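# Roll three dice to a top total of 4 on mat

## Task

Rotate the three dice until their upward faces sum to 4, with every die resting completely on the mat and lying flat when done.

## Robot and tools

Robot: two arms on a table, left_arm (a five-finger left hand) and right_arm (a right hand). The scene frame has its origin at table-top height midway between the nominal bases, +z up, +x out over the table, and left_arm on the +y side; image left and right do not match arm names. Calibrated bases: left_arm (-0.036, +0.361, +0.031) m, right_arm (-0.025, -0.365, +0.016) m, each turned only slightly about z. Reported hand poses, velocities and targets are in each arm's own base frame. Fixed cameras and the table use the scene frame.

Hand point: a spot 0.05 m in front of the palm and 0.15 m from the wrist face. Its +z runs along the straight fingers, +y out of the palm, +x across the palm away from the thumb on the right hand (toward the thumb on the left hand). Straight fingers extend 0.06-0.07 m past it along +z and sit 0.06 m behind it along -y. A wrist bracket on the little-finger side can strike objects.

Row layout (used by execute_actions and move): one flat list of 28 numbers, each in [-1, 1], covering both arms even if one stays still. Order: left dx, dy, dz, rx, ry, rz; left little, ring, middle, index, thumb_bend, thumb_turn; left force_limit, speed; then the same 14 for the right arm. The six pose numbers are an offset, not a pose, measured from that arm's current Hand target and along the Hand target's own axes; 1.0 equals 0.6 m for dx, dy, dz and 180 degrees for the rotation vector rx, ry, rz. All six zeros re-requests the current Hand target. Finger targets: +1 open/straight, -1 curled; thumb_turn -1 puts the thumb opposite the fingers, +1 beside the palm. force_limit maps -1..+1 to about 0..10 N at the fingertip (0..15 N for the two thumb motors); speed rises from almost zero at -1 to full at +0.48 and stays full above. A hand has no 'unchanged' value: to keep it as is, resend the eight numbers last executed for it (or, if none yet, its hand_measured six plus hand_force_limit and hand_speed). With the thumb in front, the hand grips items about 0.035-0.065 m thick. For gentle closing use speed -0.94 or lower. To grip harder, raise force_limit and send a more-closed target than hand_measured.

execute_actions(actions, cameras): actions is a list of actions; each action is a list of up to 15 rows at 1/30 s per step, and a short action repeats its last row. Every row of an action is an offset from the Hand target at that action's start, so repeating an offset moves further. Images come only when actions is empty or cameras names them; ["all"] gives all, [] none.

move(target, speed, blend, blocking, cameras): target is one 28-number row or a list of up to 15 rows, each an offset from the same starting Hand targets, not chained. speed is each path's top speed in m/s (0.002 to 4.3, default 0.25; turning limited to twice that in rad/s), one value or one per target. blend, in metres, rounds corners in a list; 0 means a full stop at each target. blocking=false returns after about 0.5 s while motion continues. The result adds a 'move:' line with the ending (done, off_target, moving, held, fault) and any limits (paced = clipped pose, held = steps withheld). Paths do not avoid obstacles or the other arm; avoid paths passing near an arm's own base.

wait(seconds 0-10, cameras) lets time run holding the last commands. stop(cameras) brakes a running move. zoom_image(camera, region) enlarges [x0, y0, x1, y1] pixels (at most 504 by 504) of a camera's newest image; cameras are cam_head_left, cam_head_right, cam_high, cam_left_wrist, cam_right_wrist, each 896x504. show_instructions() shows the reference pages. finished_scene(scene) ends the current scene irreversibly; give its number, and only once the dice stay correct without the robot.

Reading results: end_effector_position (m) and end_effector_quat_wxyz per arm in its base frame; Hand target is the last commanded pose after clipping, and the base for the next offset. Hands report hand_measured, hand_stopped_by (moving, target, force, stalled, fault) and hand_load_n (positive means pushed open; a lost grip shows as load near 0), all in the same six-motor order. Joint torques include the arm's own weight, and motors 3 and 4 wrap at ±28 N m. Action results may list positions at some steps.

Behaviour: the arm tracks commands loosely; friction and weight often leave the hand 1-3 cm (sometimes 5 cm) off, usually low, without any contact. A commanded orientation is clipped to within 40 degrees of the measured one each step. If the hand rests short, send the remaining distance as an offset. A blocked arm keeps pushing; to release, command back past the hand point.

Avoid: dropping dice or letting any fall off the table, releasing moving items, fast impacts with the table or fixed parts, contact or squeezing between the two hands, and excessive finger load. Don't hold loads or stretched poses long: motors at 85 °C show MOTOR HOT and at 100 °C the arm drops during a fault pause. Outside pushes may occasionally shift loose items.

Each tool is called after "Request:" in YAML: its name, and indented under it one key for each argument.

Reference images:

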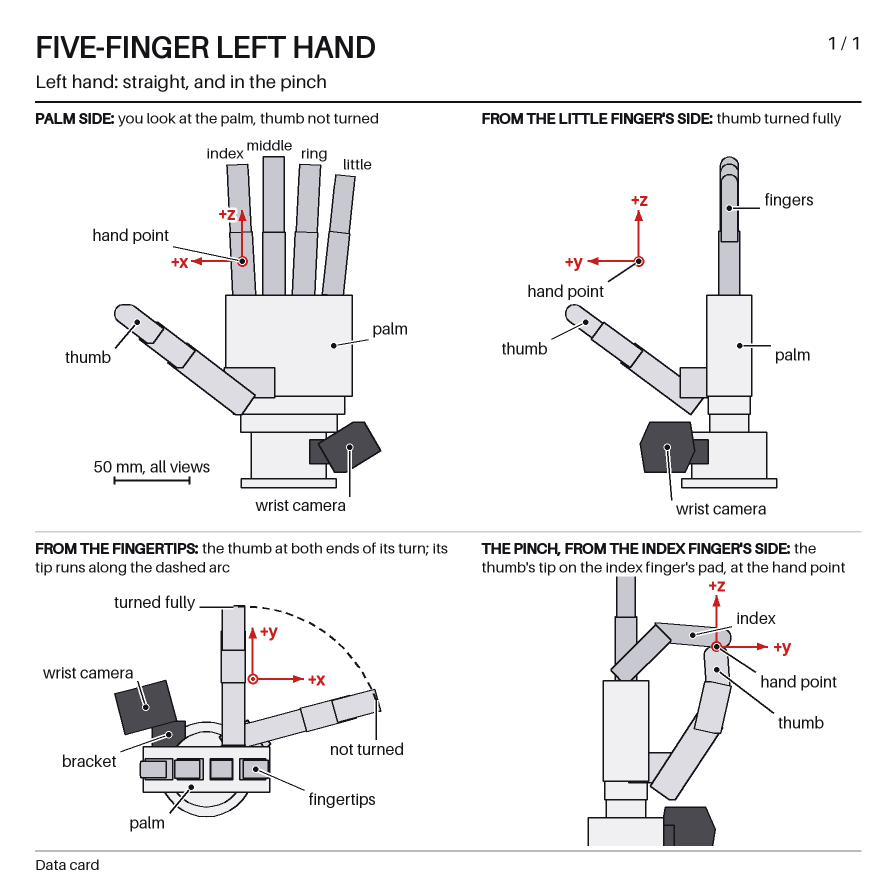

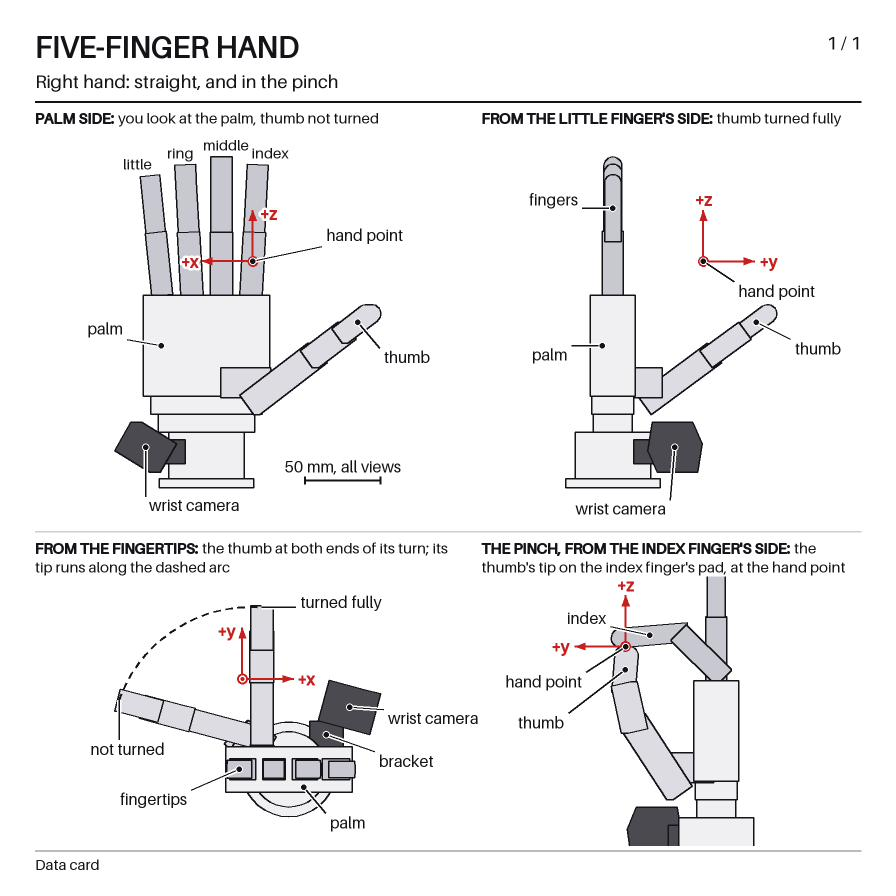

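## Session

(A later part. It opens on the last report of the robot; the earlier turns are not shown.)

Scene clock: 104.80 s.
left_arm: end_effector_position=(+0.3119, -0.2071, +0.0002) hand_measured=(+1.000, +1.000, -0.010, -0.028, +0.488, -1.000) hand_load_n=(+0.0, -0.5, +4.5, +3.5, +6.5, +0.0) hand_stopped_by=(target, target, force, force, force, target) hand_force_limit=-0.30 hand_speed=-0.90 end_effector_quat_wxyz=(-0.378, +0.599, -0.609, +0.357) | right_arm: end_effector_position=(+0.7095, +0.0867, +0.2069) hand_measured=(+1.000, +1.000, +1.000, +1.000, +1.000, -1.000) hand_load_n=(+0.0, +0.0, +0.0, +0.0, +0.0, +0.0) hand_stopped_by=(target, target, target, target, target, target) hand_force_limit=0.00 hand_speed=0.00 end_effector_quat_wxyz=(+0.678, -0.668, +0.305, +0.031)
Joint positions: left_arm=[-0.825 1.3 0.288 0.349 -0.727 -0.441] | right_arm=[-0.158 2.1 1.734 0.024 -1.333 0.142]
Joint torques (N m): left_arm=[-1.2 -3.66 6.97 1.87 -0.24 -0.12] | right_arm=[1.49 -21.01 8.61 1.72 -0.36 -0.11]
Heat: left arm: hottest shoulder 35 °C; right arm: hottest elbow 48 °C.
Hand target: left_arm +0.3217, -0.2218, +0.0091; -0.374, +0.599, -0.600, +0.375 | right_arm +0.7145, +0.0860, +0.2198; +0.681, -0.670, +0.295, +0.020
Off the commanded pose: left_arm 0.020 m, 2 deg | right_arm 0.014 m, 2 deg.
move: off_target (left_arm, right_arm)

Request:
move:
  target:
    - [0,0.001,0.001,0,0,0,1,1,0.1,0.1,0.55,-1,-0.3,-0.9,0,0,0,0,0,0,1,1,1,1,1,-1,0,0]
    - [0,0.001,0.001,0,0,0,1,1,0.5,0.5,0.75,-1,-0.3,-0.5,0,0,0,0,0,0,1,1,1,1,1,-1,0,0]
  speed: 0.05
  cameras: ["cam_high"]

Request:
zoom_image:
  camera: "cam_high"
  region: [330, 160, 450, 280]

Scene clock: 107.00 s.
left_arm: end_effector_position=(+0.3123, -0.2077, -0.0001) hand_measured=(+1.000, +1.000, +0.500, +0.500, +0.750, -1.000) hand_load_n=(+0.0, +0.0, +0.0, +0.0, +0.0, +0.0) hand_stopped_by=(target, target, target, target, target, target) hand_force_limit=-0.30 hand_speed=-0.50 end_effector_quat_wxyz=(-0.378, +0.599, -0.609, +0.358) | right_arm: end_effector_position=(+0.7095, +0.0867, +0.2069) hand_measured=(+1.000, +1.000, +1.000, +1.000, +1.000, -1.000) hand_load_n=(+0.0, +0.0, +0.0, +0.0, +0.0, +0.0) hand_stopped_by=(target, target, target, target, target, target) hand_force_limit=0.00 hand_speed=0.00 end_effector_quat_wxyz=(+0.678, -0.668, +0.305, +0.031)
Joint positions: left_arm=[-0.825 1.304 0.288 0.356 -0.727 -0.441] | right_arm=[-0.158 2.1 1.734 0.024 -1.333 0.142]
Joint torques (N m): left_arm=[-1.08 -3.66 6.93 1.88 -0.24 -0.11] | right_arm=[1.55 -21.07 8.62 1.73 -0.36 -0.1]
Heat: left arm: hottest shoulder 35 °C; right arm: hottest elbow 48 °C.
Hand target: left_arm +0.3220, -0.2218, +0.0084; -0.374, +0.600, -0.600, +0.375 | right_arm +0.7145, +0.0860, +0.2198; +0.681, -0.670, +0.295, +0.020
Off the commanded pose: left_arm 0.019 m, 2 deg | right_arm 0.014 m, 2 deg.
move: off_target (left_arm, right_arm); target 2's new numbers were sent with left_arm's hand 0.019 m and 2 deg from that target
Images, in order (width x height): cam_high 896x504.

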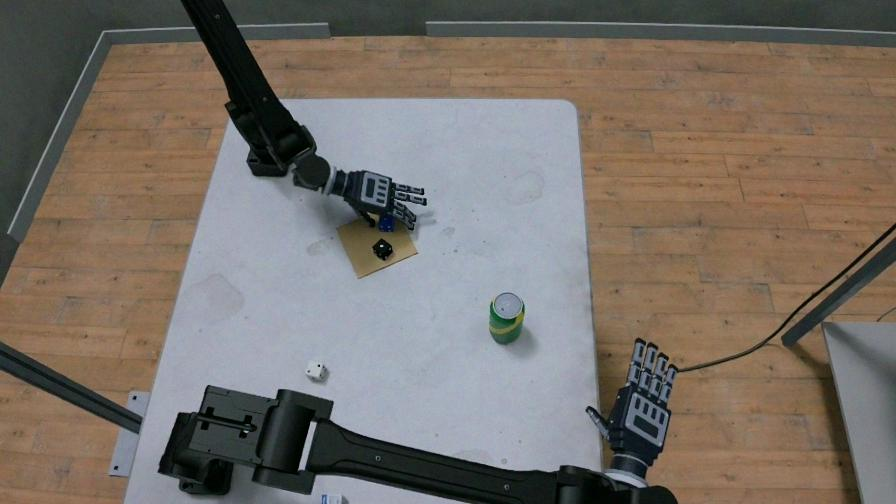

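Scaled by 4.200 from the camera's 896x504 image, which has a finer 1280x720 frame.

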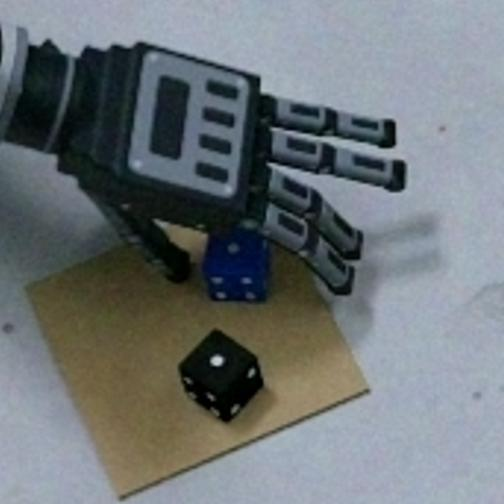

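Request:
move:
  target:
    - [0,-0.1498,-0.073,0,0,0,1,1,0.5,0.5,0.75,-1,-0.3,-0.5,0,0,0,0,0,0,1,1,1,1,1,-1,0,0]
    - [-0.45,-0.1736,-0.2145,0,0,0,1,1,0.5,0.5,0.75,-1,-0.3,-0.5,0,0,0,0,0,0,1,1,1,1,1,-1,0,0]
  speed: [0.15,0.3]
  blend: [0.03,0]
  cameras: ["cam_high","cam_head_right"]

Request:
zoom_image:
  camera: "cam_high"
  region: [270, 320, 360, 410]

Request:
zoom_image:
  camera: "cam_high"
  region: [330, 160, 450, 280]

Scene clock: 110.90 s.
left_arm: end_effector_position=(+0.2474, +0.0390, +0.1300) hand_measured=(+1.000, +1.000, +0.500, +0.500, +0.750, -1.000) hand_load_n=(+0.0, +0.0, +0.0, +0.0, +0.0, +0.0) hand_stopped_by=(target, target, target, target, target, target) hand_force_limit=-0.30 hand_speed=-0.50 end_effector_quat_wxyz=(-0.356, +0.608, -0.601, +0.377) | right_arm: end_effector_position=(+0.7095, +0.0867, +0.2069) hand_measured=(+1.000, +1.000, +1.000, +1.000, +1.000, -1.000) hand_load_n=(+0.0, +0.0, +0.0, +0.0, +0.0, +0.0) hand_stopped_by=(target, target, target, target, target, target) hand_force_limit=0.00 hand_speed=0.00 end_effector_quat_wxyz=(+0.678, -0.668, +0.305, +0.031)
Joint positions: left_arm=[0.632 0.322 0.317 -0.578 0.569 0.307] | right_arm=[-0.158 2.1 1.734 0.024 -1.333 0.142]
Joint torques (N m): left_arm=[0.79 3.9 13.26 0.72 0.48 0.05] | right_arm=[1.44 -21.01 8.59 1.74 -0.36 -0.1]
Heat: left arm: hottest shoulder 35 °C; right arm: hottest elbow 48 °C.
Hand target: left_arm +0.2522, +0.0483, +0.1583; -0.374, +0.599, -0.600, +0.375 | right_arm +0.7145, +0.0860, +0.2198; +0.681, -0.670, +0.295, +0.020
Off the commanded pose: left_arm 0.030 m, 2 deg | right_arm 0.014 m, 2 deg.
move: off_target (left_arm, right_arm)
Images, in order (width x height): cam_head_right 896x504, cam_high 896x504.

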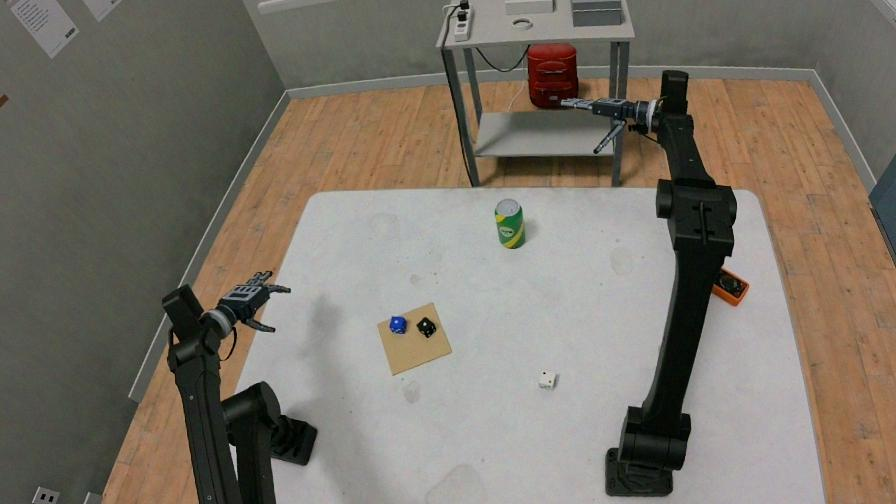

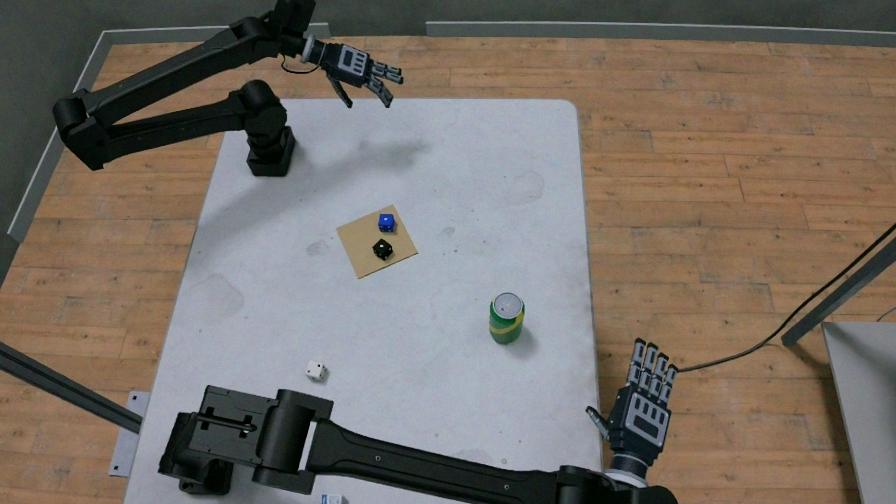

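Scaled by 5.600 from the camera's 896x504 image, which has a finer 1280x720 frame.

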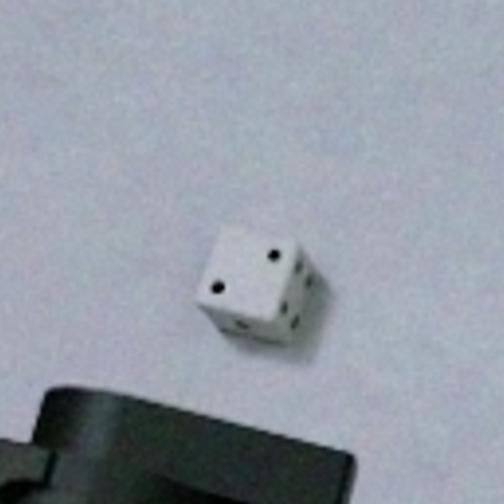

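Scaled by 4.200 from the camera's 896x504 image, which has a finer 1280x720 frame.

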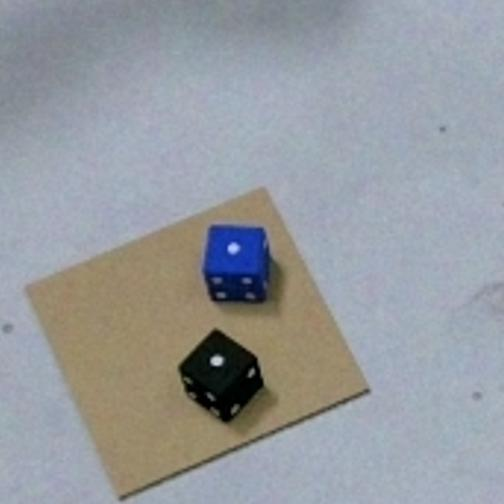

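Request:
move:
  target: [0,0,0,0,0,0,1,1,0.5,0.5,0.75,-1,-0.3,-0.5,-0.8137,0.4927,-0.1635,-0.1293,-0.016,-0.1511,1,1,0.5,0.5,0.75,-1,-0.3,-0.5]
  speed: 0.3
  cameras: ["cam_high","cam_right_wrist"]

Scene clock: 114.90 s.
left_arm: end_effector_position=(+0.2473, +0.0391, +0.1299) hand_measured=(+1.000, +1.000, +0.500, +0.500, +0.750, -1.000) hand_load_n=(+0.0, +0.0, +0.0, +0.0, +0.0, +0.0) hand_stopped_by=(target, target, target, target, target, target) hand_force_limit=-0.30 hand_speed=-0.50 end_effector_quat_wxyz=(-0.356, +0.608, -0.601, +0.377) | right_arm: end_effector_position=(+0.1547, +0.2030, +0.1669) hand_measured=(+1.000, +1.000, +0.500, +0.500, +0.750, -1.000) hand_load_n=(+0.0, +0.0, +0.0, -0.5, +0.0, +0.0) hand_stopped_by=(target, target, target, target, target, target) hand_force_limit=-0.30 hand_speed=-0.50 end_effector_quat_wxyz=(-0.525, +0.842, -0.101, +0.070)
Joint positions: left_arm=[0.633 0.322 0.317 -0.579 0.57 0.308] | right_arm=[0.345 0.483 0.453 -0.683 -0.837 -0.585]
Joint torques (N m): left_arm=[0.79 3.9 13.27 0.69 0.47 0.05] | right_arm=[2.67 0.79 7.91 1.17 -0.36 0.06]
Heat: left arm: hottest elbow 36 °C; right arm: hottest elbow 47 °C.
Hand target: left_arm +0.2522, +0.0483, +0.1583; -0.374, +0.600, -0.600, +0.375 | right_arm +0.1500, +0.2047, +0.1698; -0.526, +0.842, -0.103, +0.065
Off the commanded pose: left_arm 0.030 m, 2 deg | right_arm 0.006 m, 1 deg.
move: off_target (left_arm)
Images, in order (width x height): cam_high 896x504, cam_right_wrist 896x504.

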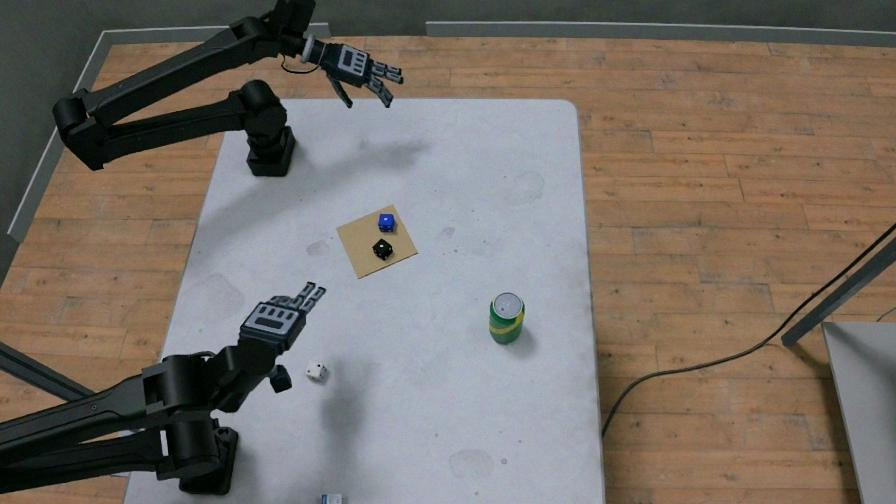

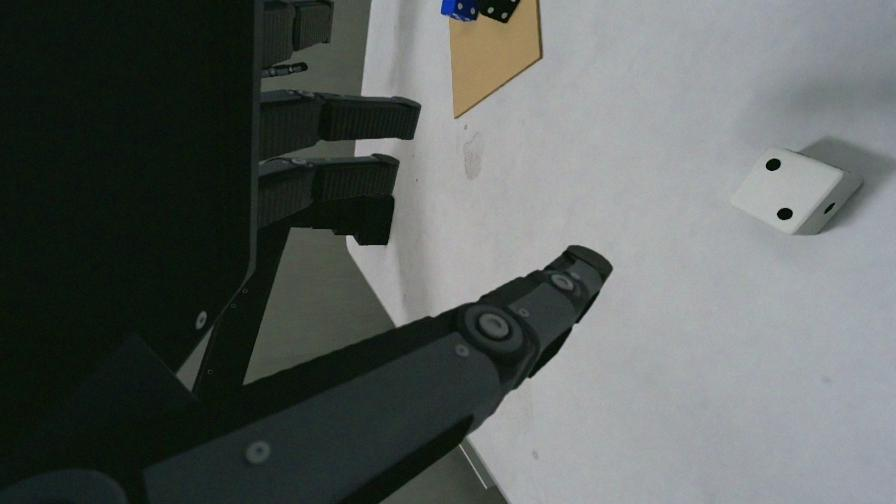

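Request:
move:
  target: [0,0,0,0,0,0,1,1,0.5,0.5,0.75,-1,-0.3,-0.5,-0.0125,0.1473,0.0665,0,0,0,1,1,0.5,0.5,0.75,-1,-0.3,-0.5]
  speed: 0.2
  cameras: ["cam_high","cam_right_wrist"]

Request:
zoom_image:
  camera: "cam_high"
  region: [250, 290, 370, 410]

Scene clock: 116.63 s.
left_arm: end_effector_position=(+0.2473, +0.0391, +0.1299) hand_measured=(+1.000, +1.000, +0.500, +0.500, +0.750, -1.000) hand_load_n=(+0.0, +0.0, +0.0, +0.0, +0.0, +0.0) hand_stopped_by=(target, target, target, target, target, target) hand_force_limit=-0.30 hand_speed=-0.50 end_effector_quat_wxyz=(-0.356, +0.608, -0.601, +0.377) | right_arm: end_effector_position=(+0.1420, +0.2002, +0.0723) hand_measured=(+1.000, +1.000, +0.500, +0.500, +0.750, -1.000) hand_load_n=(+0.0, +0.0, +0.0, +0.0, +0.0, +0.0) hand_stopped_by=(target, target, target, target, target, target) hand_force_limit=-0.30 hand_speed=-0.50 end_effector_quat_wxyz=(-0.524, +0.843, -0.103, +0.068)
Joint positions: left_arm=[0.633 0.322 0.317 -0.579 0.57 0.308] | right_arm=[0.356 0.502 0.206 -0.416 -0.829 -0.574]
Joint torques (N m): left_arm=[0.73 3.84 13.27 0.69 0.48 0.05] | right_arm=[2.73 2.55 7.31 2.41 -0.36 0.02]
Heat: left arm: hottest elbow 36 °C; right arm: hottest elbow 47 °C.
Hand target: left_arm +0.2522, +0.0483, +0.1583; -0.374, +0.600, -0.600, +0.375 | right_arm +0.1420, +0.2036, +0.0728; -0.526, +0.842, -0.103, +0.065
Off the commanded pose: left_arm 0.030 m, 2 deg | right_arm 0.004 m, 0 deg.
move: off_target (left_arm)
Images, in order (width x height): cam_high 896x504, cam_right_wrist 896x504.

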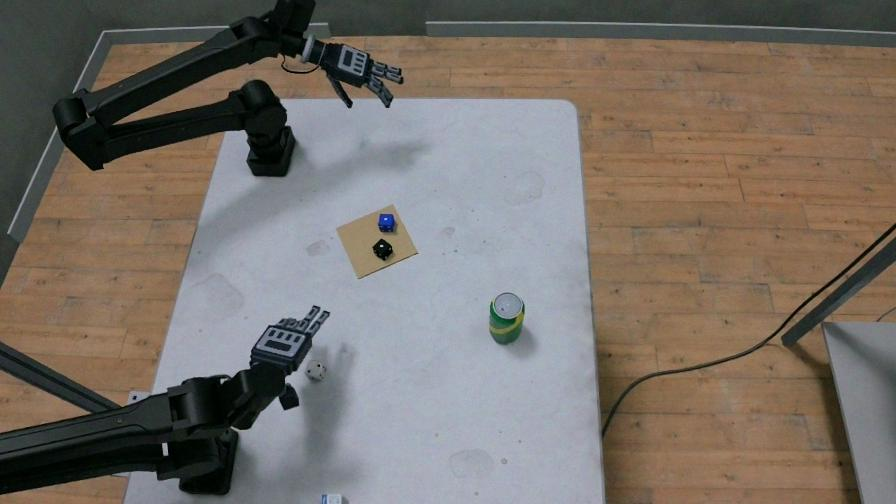

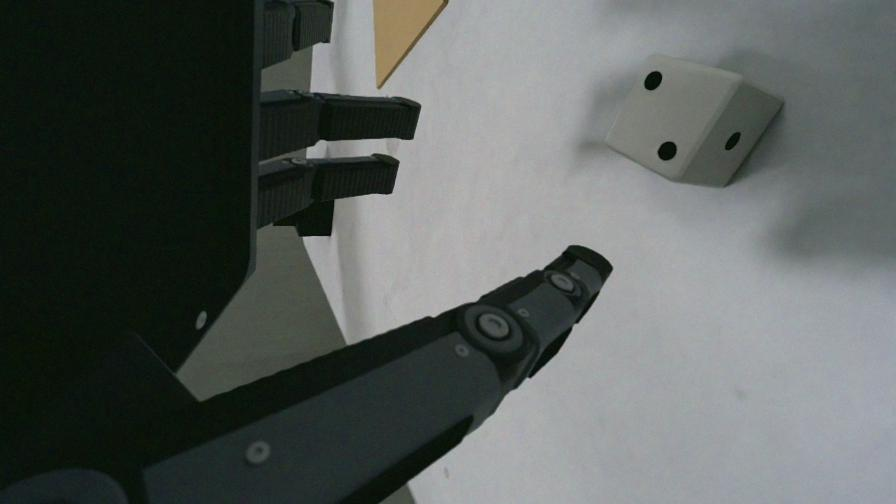

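Scaled by 4.200 from the camera's 896x504 image, which has a finer 1280x720 frame.

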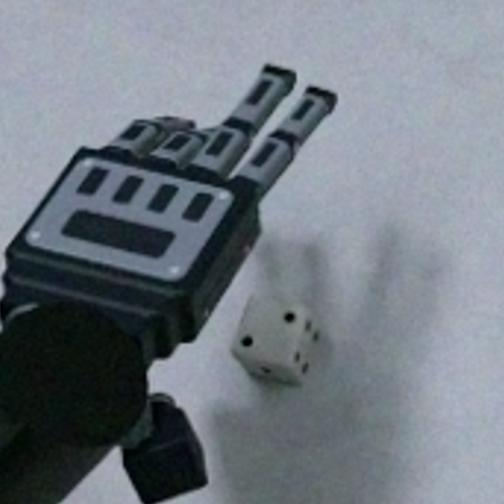

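Request:
move:
  target: [0,0,0,0,0,0,1,1,0.5,0.5,0.75,-1,-0.3,-0.5,0.0667,0,0,0,0,0,1,1,0.5,0.5,0.75,-1,-0.3,-0.5]
  speed: 0.2
  cameras: ["cam_high","cam_right_wrist","cam_head_right"]

Request:
zoom_image:
  camera: "cam_high"
  region: [250, 290, 370, 410]

Request:
zoom_image:
  camera: "cam_head_right"
  region: [480, 310, 620, 430]

Scene clock: 118.87 s.
left_arm: end_effector_position=(+0.2473, +0.0391, +0.1299) hand_measured=(+1.000, +1.000, +0.500, +0.500, +0.750, -1.000) hand_load_n=(-0.5, +0.0, +0.0, +0.0, +0.0, +0.0) hand_stopped_by=(target, target, target, target, target, target) hand_force_limit=-0.30 hand_speed=-0.50 end_effector_quat_wxyz=(-0.356, +0.608, -0.601, +0.377) | right_arm: end_effector_position=(+0.1585, +0.1902, +0.0549) hand_measured=(+1.000, +1.000, +0.500, +0.500, +0.750, -1.000) hand_load_n=(+0.0, +0.0, +0.0, +0.0, +0.0, +0.0) hand_stopped_by=(target, target, target, target, target, target) hand_force_limit=-0.30 hand_speed=-0.50 end_effector_quat_wxyz=(-0.517, +0.847, -0.120, +0.037)
Joint positions: left_arm=[0.633 0.322 0.317 -0.579 0.57 0.308] | right_arm=[0.25 0.717 0.232 -0.379 -0.916 -0.68]
Joint torques (N m): left_arm=[0.79 3.84 13.26 0.69 0.47 0.05] | right_arm=[0.44 1.03 9.69 2.26 -0.78 -0.25]
Heat: left arm: hottest elbow 37 °C; right arm: hottest elbow 47 °C.
Hand target: left_arm +0.2522, +0.0483, +0.1583; -0.374, +0.600, -0.600, +0.375 | right_arm +0.1808, +0.1940, +0.0728; -0.526, +0.842, -0.103, +0.064
Off the commanded pose: left_arm 0.030 m, 2 deg | right_arm 0.029 m, 4 deg.
move: off_target (left_arm, right_arm)
Images, in order (width x height): cam_head_right 896x504, cam_high 896x504, cam_right_wrist 896x504.

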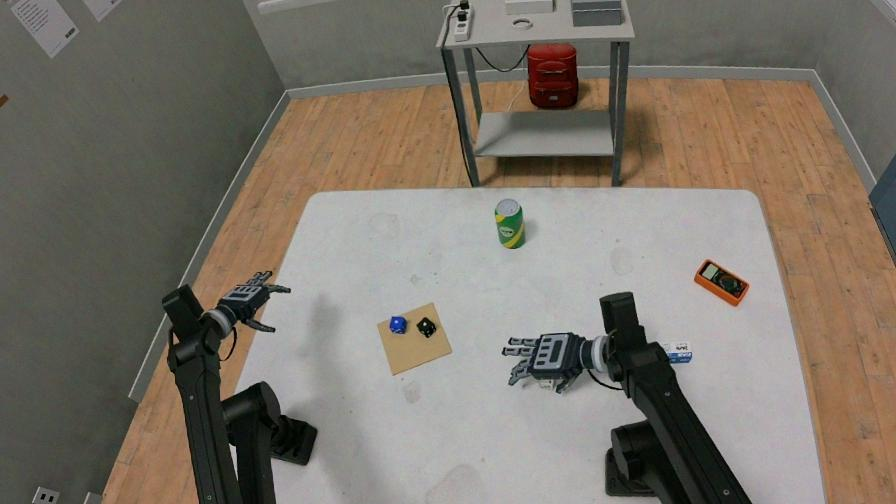

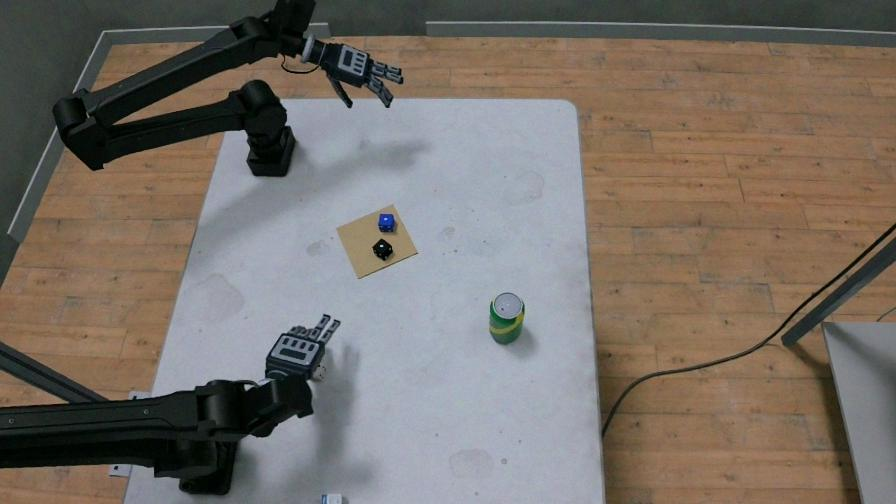

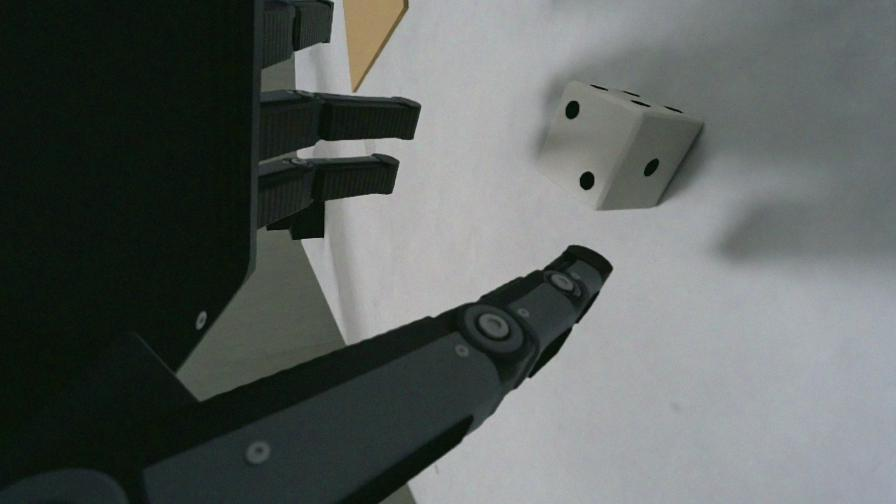

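Scaled by 4.200 from the camera's 896x504 image, which has a finer 1280x720 frame.

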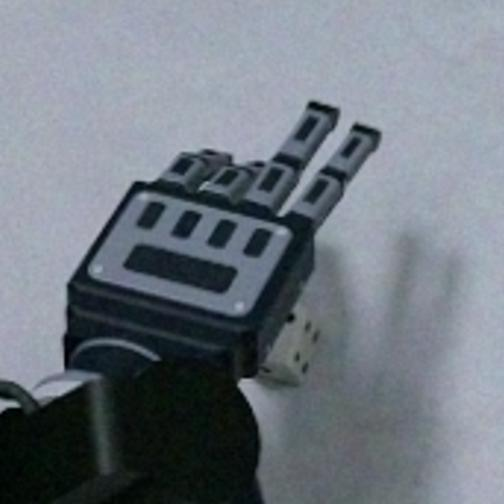

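Scaled by 3.600 from the camera's 896x504 image, which has a finer 1280x720 frame.

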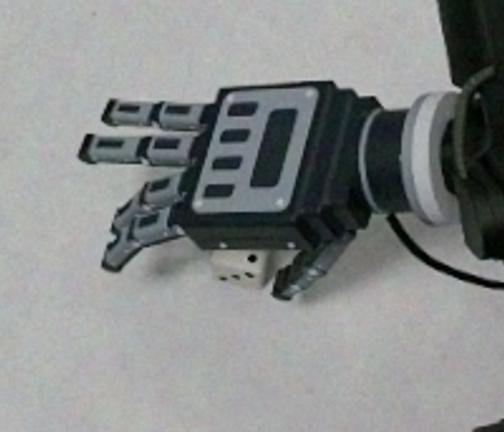

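Request:
move:
  target: [0,0,0,0,0,0,1,1,0.5,0.5,0.75,-1,-0.3,-0.5,0.04,0,0,0,0,0,1,1,0.5,0.5,0.75,-1,-0.3,-0.5]
  speed: 0.2
  cameras: ["cam_high","cam_right_wrist"]

Request:
zoom_image:
  camera: "cam_high"
  region: [250, 290, 370, 410]

Scene clock: 120.80 s.
left_arm: end_effector_position=(+0.2473, +0.0391, +0.1299) hand_measured=(+1.000, +1.000, +0.500, +0.500, +0.750, -1.000) hand_load_n=(+0.0, +0.0, +0.0, +0.0, +0.0, +0.0) hand_stopped_by=(target, target, target, target, target, target) hand_force_limit=-0.30 hand_speed=-0.50 end_effector_quat_wxyz=(-0.356, +0.608, -0.601, +0.377) | right_arm: end_effector_position=(+0.1810, +0.1856, +0.0568) hand_measured=(+1.000, +1.000, +0.500, +0.500, +0.750, -1.000) hand_load_n=(+0.0, +0.0, +0.0, +0.0, +0.0, +0.0) hand_stopped_by=(target, target, target, target, target, target) hand_force_limit=-0.30 hand_speed=-0.50 end_effector_quat_wxyz=(-0.518, +0.846, -0.119, +0.038)
Joint positions: left_arm=[0.633 0.322 0.317 -0.579 0.57 0.308] | right_arm=[0.194 0.832 0.282 -0.368 -0.953 -0.75]
Joint torques (N m): left_arm=[0.79 3.84 13.27 0.69 0.47 0.05] | right_arm=[0.5 0.09 9.4 2.17 -0.84 -0.26]
Heat: left arm: hottest elbow 37 °C; right arm: hottest elbow 47 °C.
Hand target: left_arm +0.2522, +0.0483, +0.1583; -0.374, +0.600, -0.600, +0.375 | right_arm +0.2042, +0.1882, +0.0729; -0.526, +0.842, -0.103, +0.065
Off the commanded pose: left_arm 0.030 m, 2 deg | right_arm 0.028 m, 4 deg.
move: off_target (left_arm, right_arm)
Images, in order (width x height): cam_high 896x504, cam_right_wrist 896x504.

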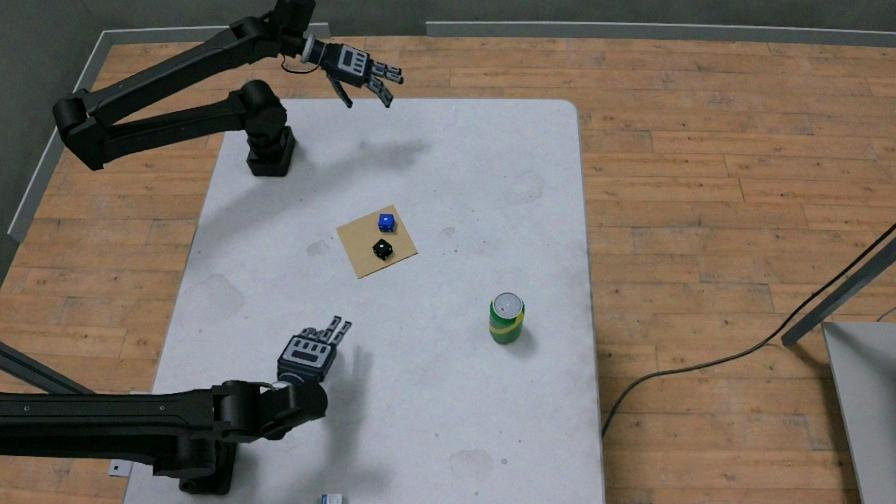

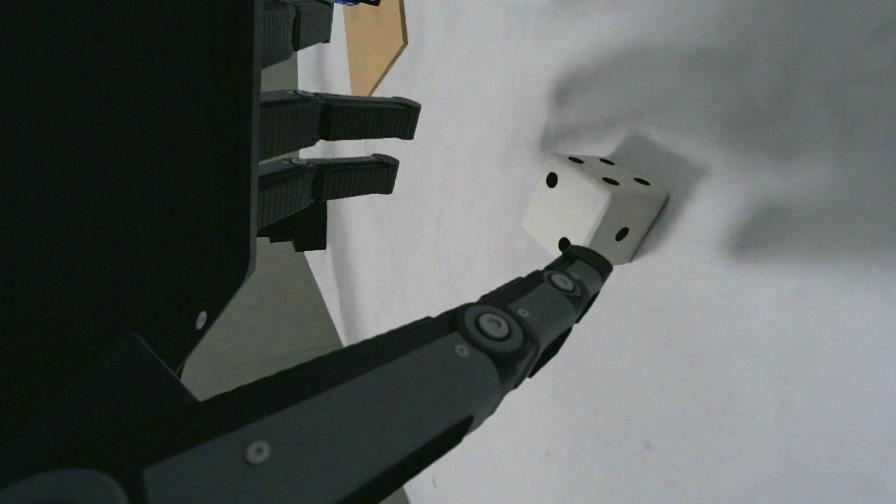

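Scaled by 4.200 from the camera's 896x504 image, which has a finer 1280x720 frame.

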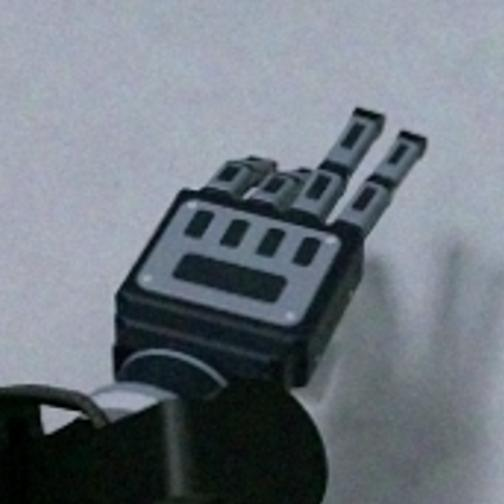

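Request:
move:
  target: [0,0,0,0,0,0,1,1,0.5,0.5,0.75,-1,-0.3,-0.5,0.0133,0.0584,0.021,0,0,0,1,1,0.5,0.5,0.75,-1,-0.3,-0.5]
  speed: 0.15
  cameras: ["cam_head_right","cam_right_wrist"]

Request:
zoom_image:
  camera: "cam_head_right"
  region: [480, 310, 620, 430]

Scene clock: 122.57 s.
left_arm: end_effector_position=(+0.2473, +0.0391, +0.1299) hand_measured=(+1.000, +1.000, +0.500, +0.500, +0.750, -1.000) hand_load_n=(+0.0, +0.0, +0.0, +0.0, +0.0, +0.0) hand_stopped_by=(target, target, target, target, target, target) hand_force_limit=-0.30 hand_speed=-0.50 end_effector_quat_wxyz=(-0.356, +0.608, -0.601, +0.377) | right_arm: end_effector_position=(+0.2061, +0.1836, +0.0367) hand_measured=(+1.000, +1.000, +0.500, +0.500, +0.750, -1.000) hand_load_n=(+0.0, -0.5, +0.0, +0.0, +0.0, +0.0) hand_stopped_by=(target, target, target, target, target, target) hand_force_limit=-0.30 hand_speed=-0.50 end_effector_quat_wxyz=(-0.524, +0.843, -0.108, +0.056)
Joint positions: left_arm=[0.633 0.322 0.317 -0.579 0.57 0.308] | right_arm=[0.162 0.991 0.278 -0.196 -0.973 -0.795]
Joint torques (N m): left_arm=[0.73 3.84 13.27 0.69 0.47 0.05] | right_arm=[0.67 -1.2 5.82 2.09 -0.85 -0.24]
Heat: left arm: hottest elbow 38 °C; right arm: hottest elbow 47 °C.
Hand target: left_arm +0.2522, +0.0483, +0.1583; -0.374, +0.600, -0.600, +0.375 | right_arm +0.2109, +0.1824, +0.0359; -0.526, +0.842, -0.103, +0.065
Off the commanded pose: left_arm 0.030 m, 2 deg | right_arm 0.005 m, 1 deg.
move: off_target (left_arm)
Images, in order (width x height): cam_head_right 896x504, cam_right_wrist 896x504.

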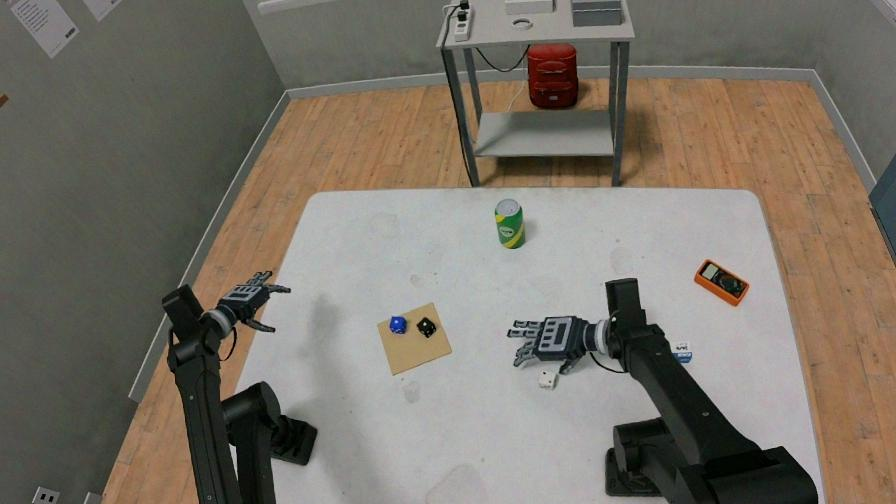

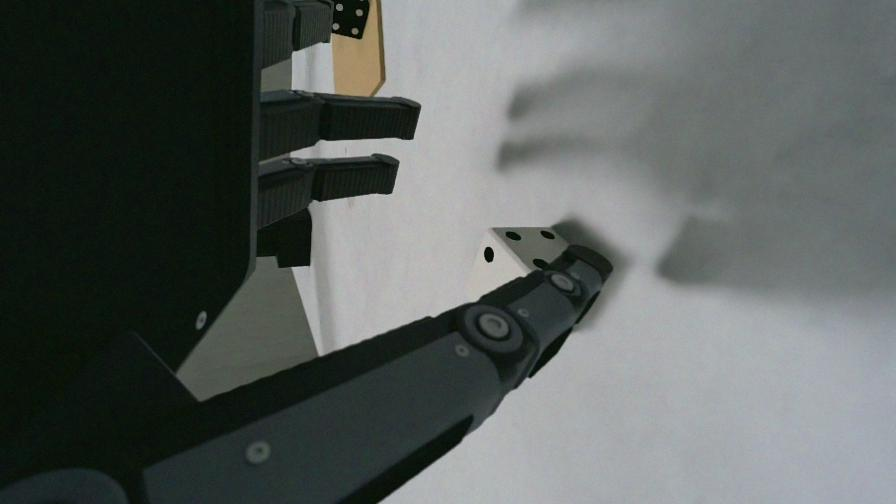

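Scaled by 3.600 from the camera's 896x504 image, which has a finer 1280x720 frame.

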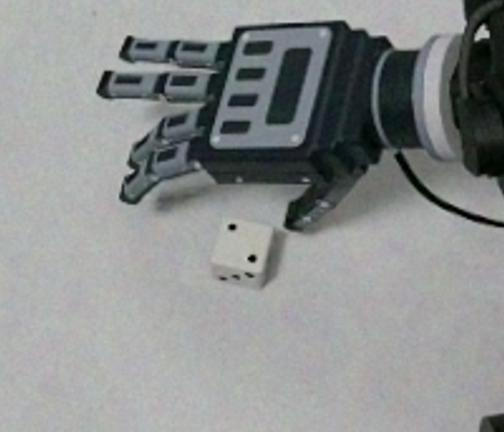

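Request:
move:
  target: [0,0,0,0,0,0,1,1,0.5,0.5,0.75,-1,-0.3,-0.5,-0.027,0,0,0,0,0,1,1,0.5,0.5,0.75,-1,-0.3,-0.5]
  speed: 0.1
  cameras: ["cam_head_right","cam_right_wrist"]

Request:
zoom_image:
  camera: "cam_head_right"
  region: [480, 310, 620, 430]

Scene clock: 125.60 s.
left_arm: end_effector_position=(+0.2473, +0.0391, +0.1299) hand_measured=(+1.000, +1.000, +0.500, +0.500, +0.750, -1.000) hand_load_n=(+0.0, +0.0, +0.0, +0.0, +0.0, +0.0) hand_stopped_by=(target, target, target, target, target, target) hand_force_limit=-0.30 hand_speed=-0.50 end_effector_quat_wxyz=(-0.356, +0.608, -0.601, +0.377) | right_arm: end_effector_position=(+0.1935, +0.1827, +0.0323) hand_measured=(+1.000, +1.000, +0.500, +0.500, +0.750, -1.000) hand_load_n=(+0.0, +0.0, -0.5, +0.0, +0.0, +0.0) hand_stopped_by=(target, target, target, target, target, target) hand_force_limit=-0.30 hand_speed=-0.50 end_effector_quat_wxyz=(-0.523, +0.844, -0.108, +0.060)
Joint positions: left_arm=[0.633 0.322 0.317 -0.579 0.57 0.308] | right_arm=[0.172 0.94 0.24 -0.193 -0.96 -0.781]
Joint torques (N m): left_arm=[0.79 3.84 13.27 0.69 0.47 0.05] | right_arm=[2.67 -1.96 5.89 2.21 -0.52 0.04]
Motor temperatures (°C): left_arm=[32 34 39 30 31 28] | right_arm=[31 42 46 32 29 32]
Heat: left arm: hottest elbow 39 °C; right arm: hottest elbow 46 °C.
Hand target: left_arm +0.2522, +0.0483, +0.1583; -0.374, +0.600, -0.600, +0.375 | right_arm +0.1951, +0.1863, +0.0358; -0.526, +0.842, -0.103, +0.064
Off the commanded pose: left_arm 0.030 m, 2 deg | right_arm 0.005 m, 1 deg.
move: off_target (left_arm)
Images, in order (width x height): cam_head_right 896x504, cam_right_wrist 896x504.

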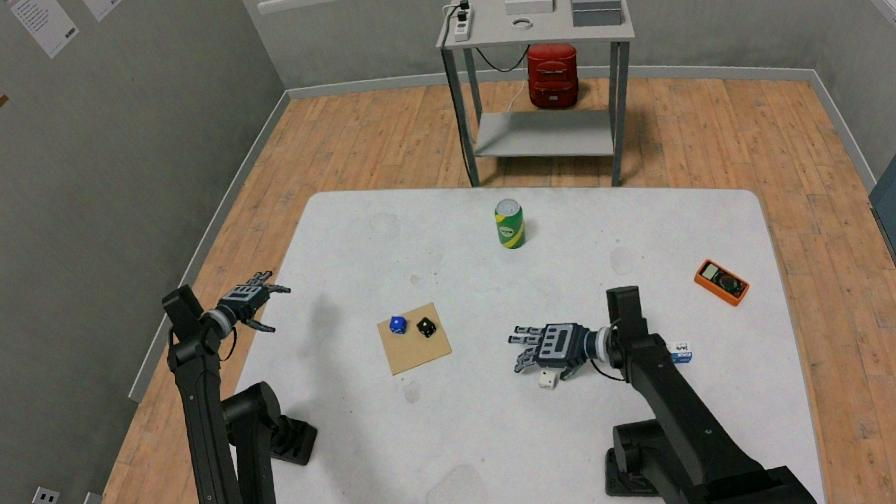

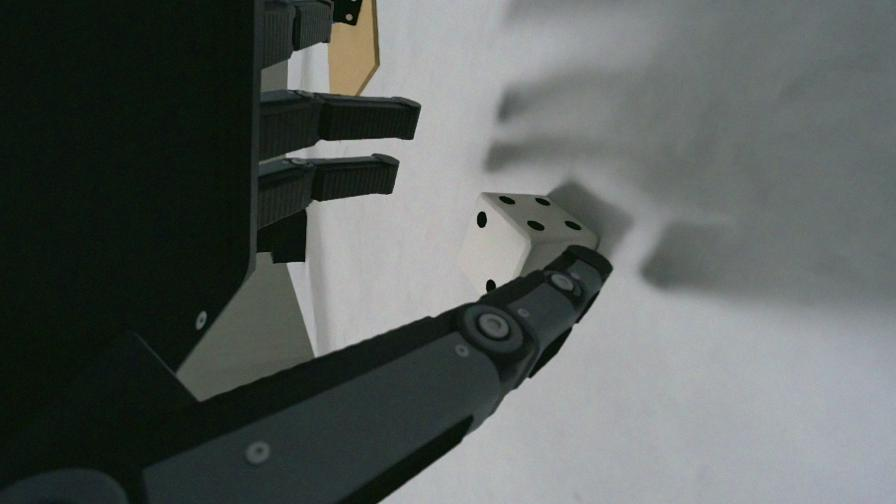

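Scaled by 3.600 from the camera's 896x504 image, which has a finer 1280x720 frame.

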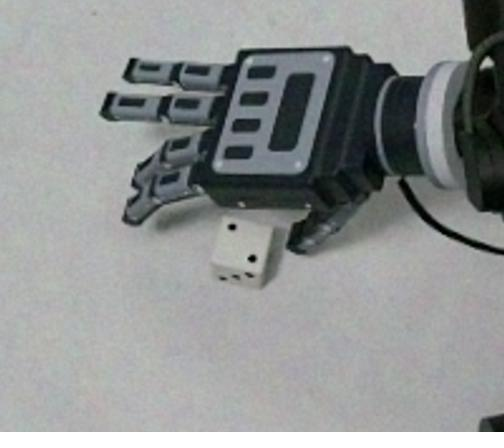

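Request:
move:
  target: [0,0,0,0,0,0,1,1,0.5,0.5,0.75,-1,-0.3,-0.5,-0.0067,0.0288,0.0143,0,0,0,1,1,0.5,0.5,0.75,-1,-0.3,-0.5]
  speed: 0.08
  cameras: ["cam_head_right","cam_right_wrist"]

Request:
zoom_image:
  camera: "cam_head_right"
  region: [480, 310, 620, 430]

Scene clock: 126.97 s.
left_arm: end_effector_position=(+0.2473, +0.0391, +0.1299) hand_measured=(+1.000, +1.000, +0.500, +0.500, +0.750, -1.000) hand_load_n=(+0.0, +0.0, +0.0, +0.0, +0.0, +0.0) hand_stopped_by=(target, target, target, target, target, target) hand_force_limit=-0.30 hand_speed=-0.50 end_effector_quat_wxyz=(-0.356, +0.608, -0.601, +0.377) | right_arm: end_effector_position=(+0.1917, +0.1841, +0.0170) hand_measured=(+1.000, +1.000, +0.500, +0.500, +0.750, -1.000) hand_load_n=(+0.5, +0.0, +0.0, +0.0, +0.0, +0.0) hand_stopped_by=(target, target, target, target, target, target) hand_force_limit=-0.30 hand_speed=-0.50 end_effector_quat_wxyz=(-0.525, +0.842, -0.103, +0.068)
Joint positions: left_arm=[0.633 0.322 0.317 -0.579 0.57 0.308] | right_arm=[0.181 0.989 0.2 -0.075 -0.954 -0.769]
Joint torques (N m): left_arm=[0.73 3.84 13.27 0.69 0.47 0.05] | right_arm=[2.67 -0.5 5.52 2.21 -0.5 0.05]
Heat: left arm: hottest elbow 39 °C; right arm: hottest elbow 46 °C.
Hand target: left_arm +0.2522, +0.0483, +0.1583; -0.374, +0.600, -0.600, +0.375 | right_arm +0.1913, +0.1874, +0.0165; -0.526, +0.842, -0.103, +0.065
Off the commanded pose: left_arm 0.030 m, 2 deg | right_arm 0.003 m, 0 deg.
move: off_target (left_arm)
Images, in order (width x height): cam_head_right 896x504, cam_right_wrist 896x504.

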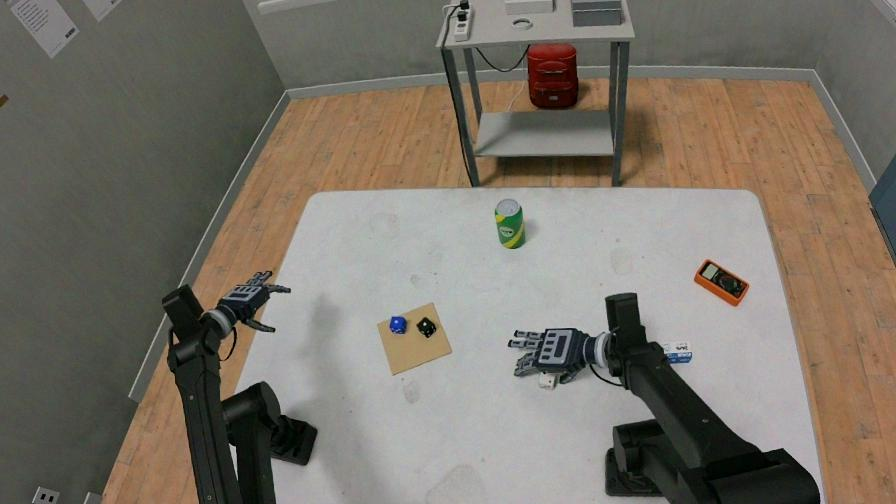

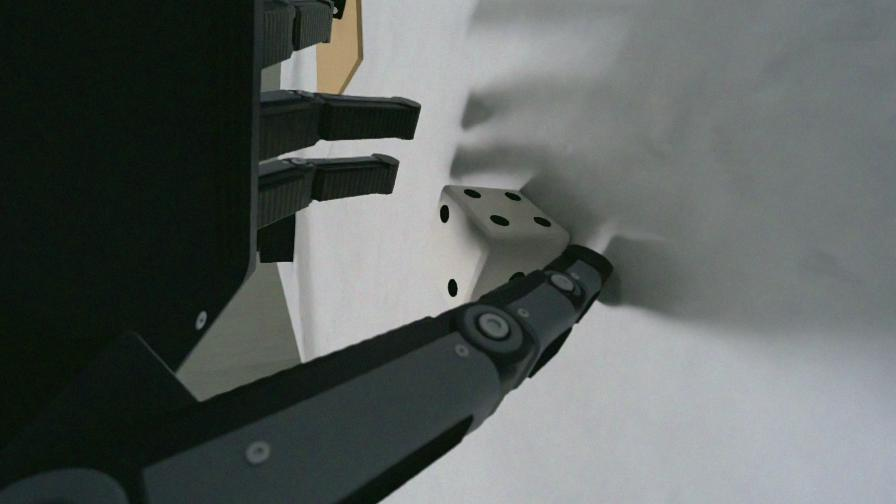

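Scaled by 3.600 from the camera's 896x504 image, which has a finer 1280x720 frame.

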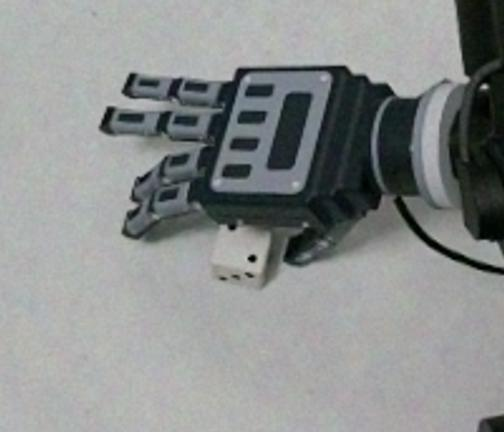

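Request:
move:
  target: [0,0,0,0,0,0,1,1,0.5,0.5,0.75,-1,-0.3,-0.5,-0.022,0.0045,0.0022,0,0,0,1,1,0.5,0.5,0.75,-1,-0.3,-0.5]
  speed: 0.08
  cameras: ["cam_right_wrist"]

Scene clock: 129.10 s.
left_arm: end_effector_position=(+0.2473, +0.0391, +0.1299) hand_measured=(+1.000, +1.000, +0.500, +0.500, +0.750, -1.000) hand_load_n=(+0.0, +0.0, +0.0, +0.0, +0.0, +0.0) hand_stopped_by=(target, target, target, target, target, target) hand_force_limit=-0.30 hand_speed=-0.50 end_effector_quat_wxyz=(-0.356, +0.608, -0.601, +0.377) | right_arm: end_effector_position=(+0.1814, +0.1872, +0.0128) hand_measured=(+1.000, +1.000, +0.500, +0.500, +0.750, -1.000) hand_load_n=(-0.5, +0.0, +0.0, +0.0, +0.0, -1.0) hand_stopped_by=(target, target, target, target, target, target) hand_force_limit=-0.30 hand_speed=-0.50 end_effector_quat_wxyz=(-0.523, +0.843, -0.103, +0.067)
Joint positions: left_arm=[0.633 0.322 0.317 -0.579 0.57 0.308] | right_arm=[0.211 0.96 0.169 -0.047 -0.932 -0.735]
Joint torques (N m): left_arm=[0.79 3.84 13.27 0.69 0.47 0.05] | right_arm=[2.84 -1.49 5.14 2.15 -0.53 0.07]
Heat: left arm: hottest elbow 39 °C; right arm: hottest elbow 46 °C.
Hand target: left_arm +0.2522, +0.0483, +0.1583; -0.374, +0.600, -0.600, +0.375 | right_arm +0.1783, +0.1906, +0.0134; -0.526, +0.842, -0.103, +0.064
Off the commanded pose: left_arm 0.030 m, 2 deg | right_arm 0.005 m, 0 deg.
move: off_target (left_arm)
Images, in order (width x height): cam_right_wrist 896x504.

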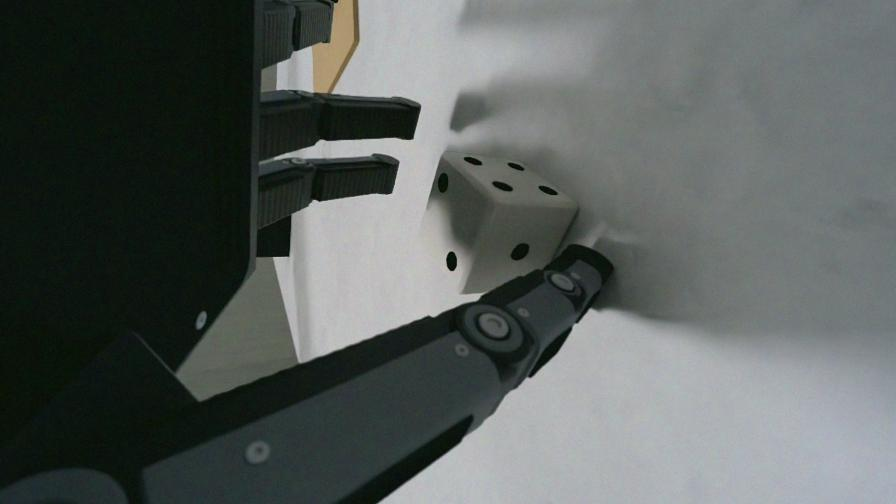

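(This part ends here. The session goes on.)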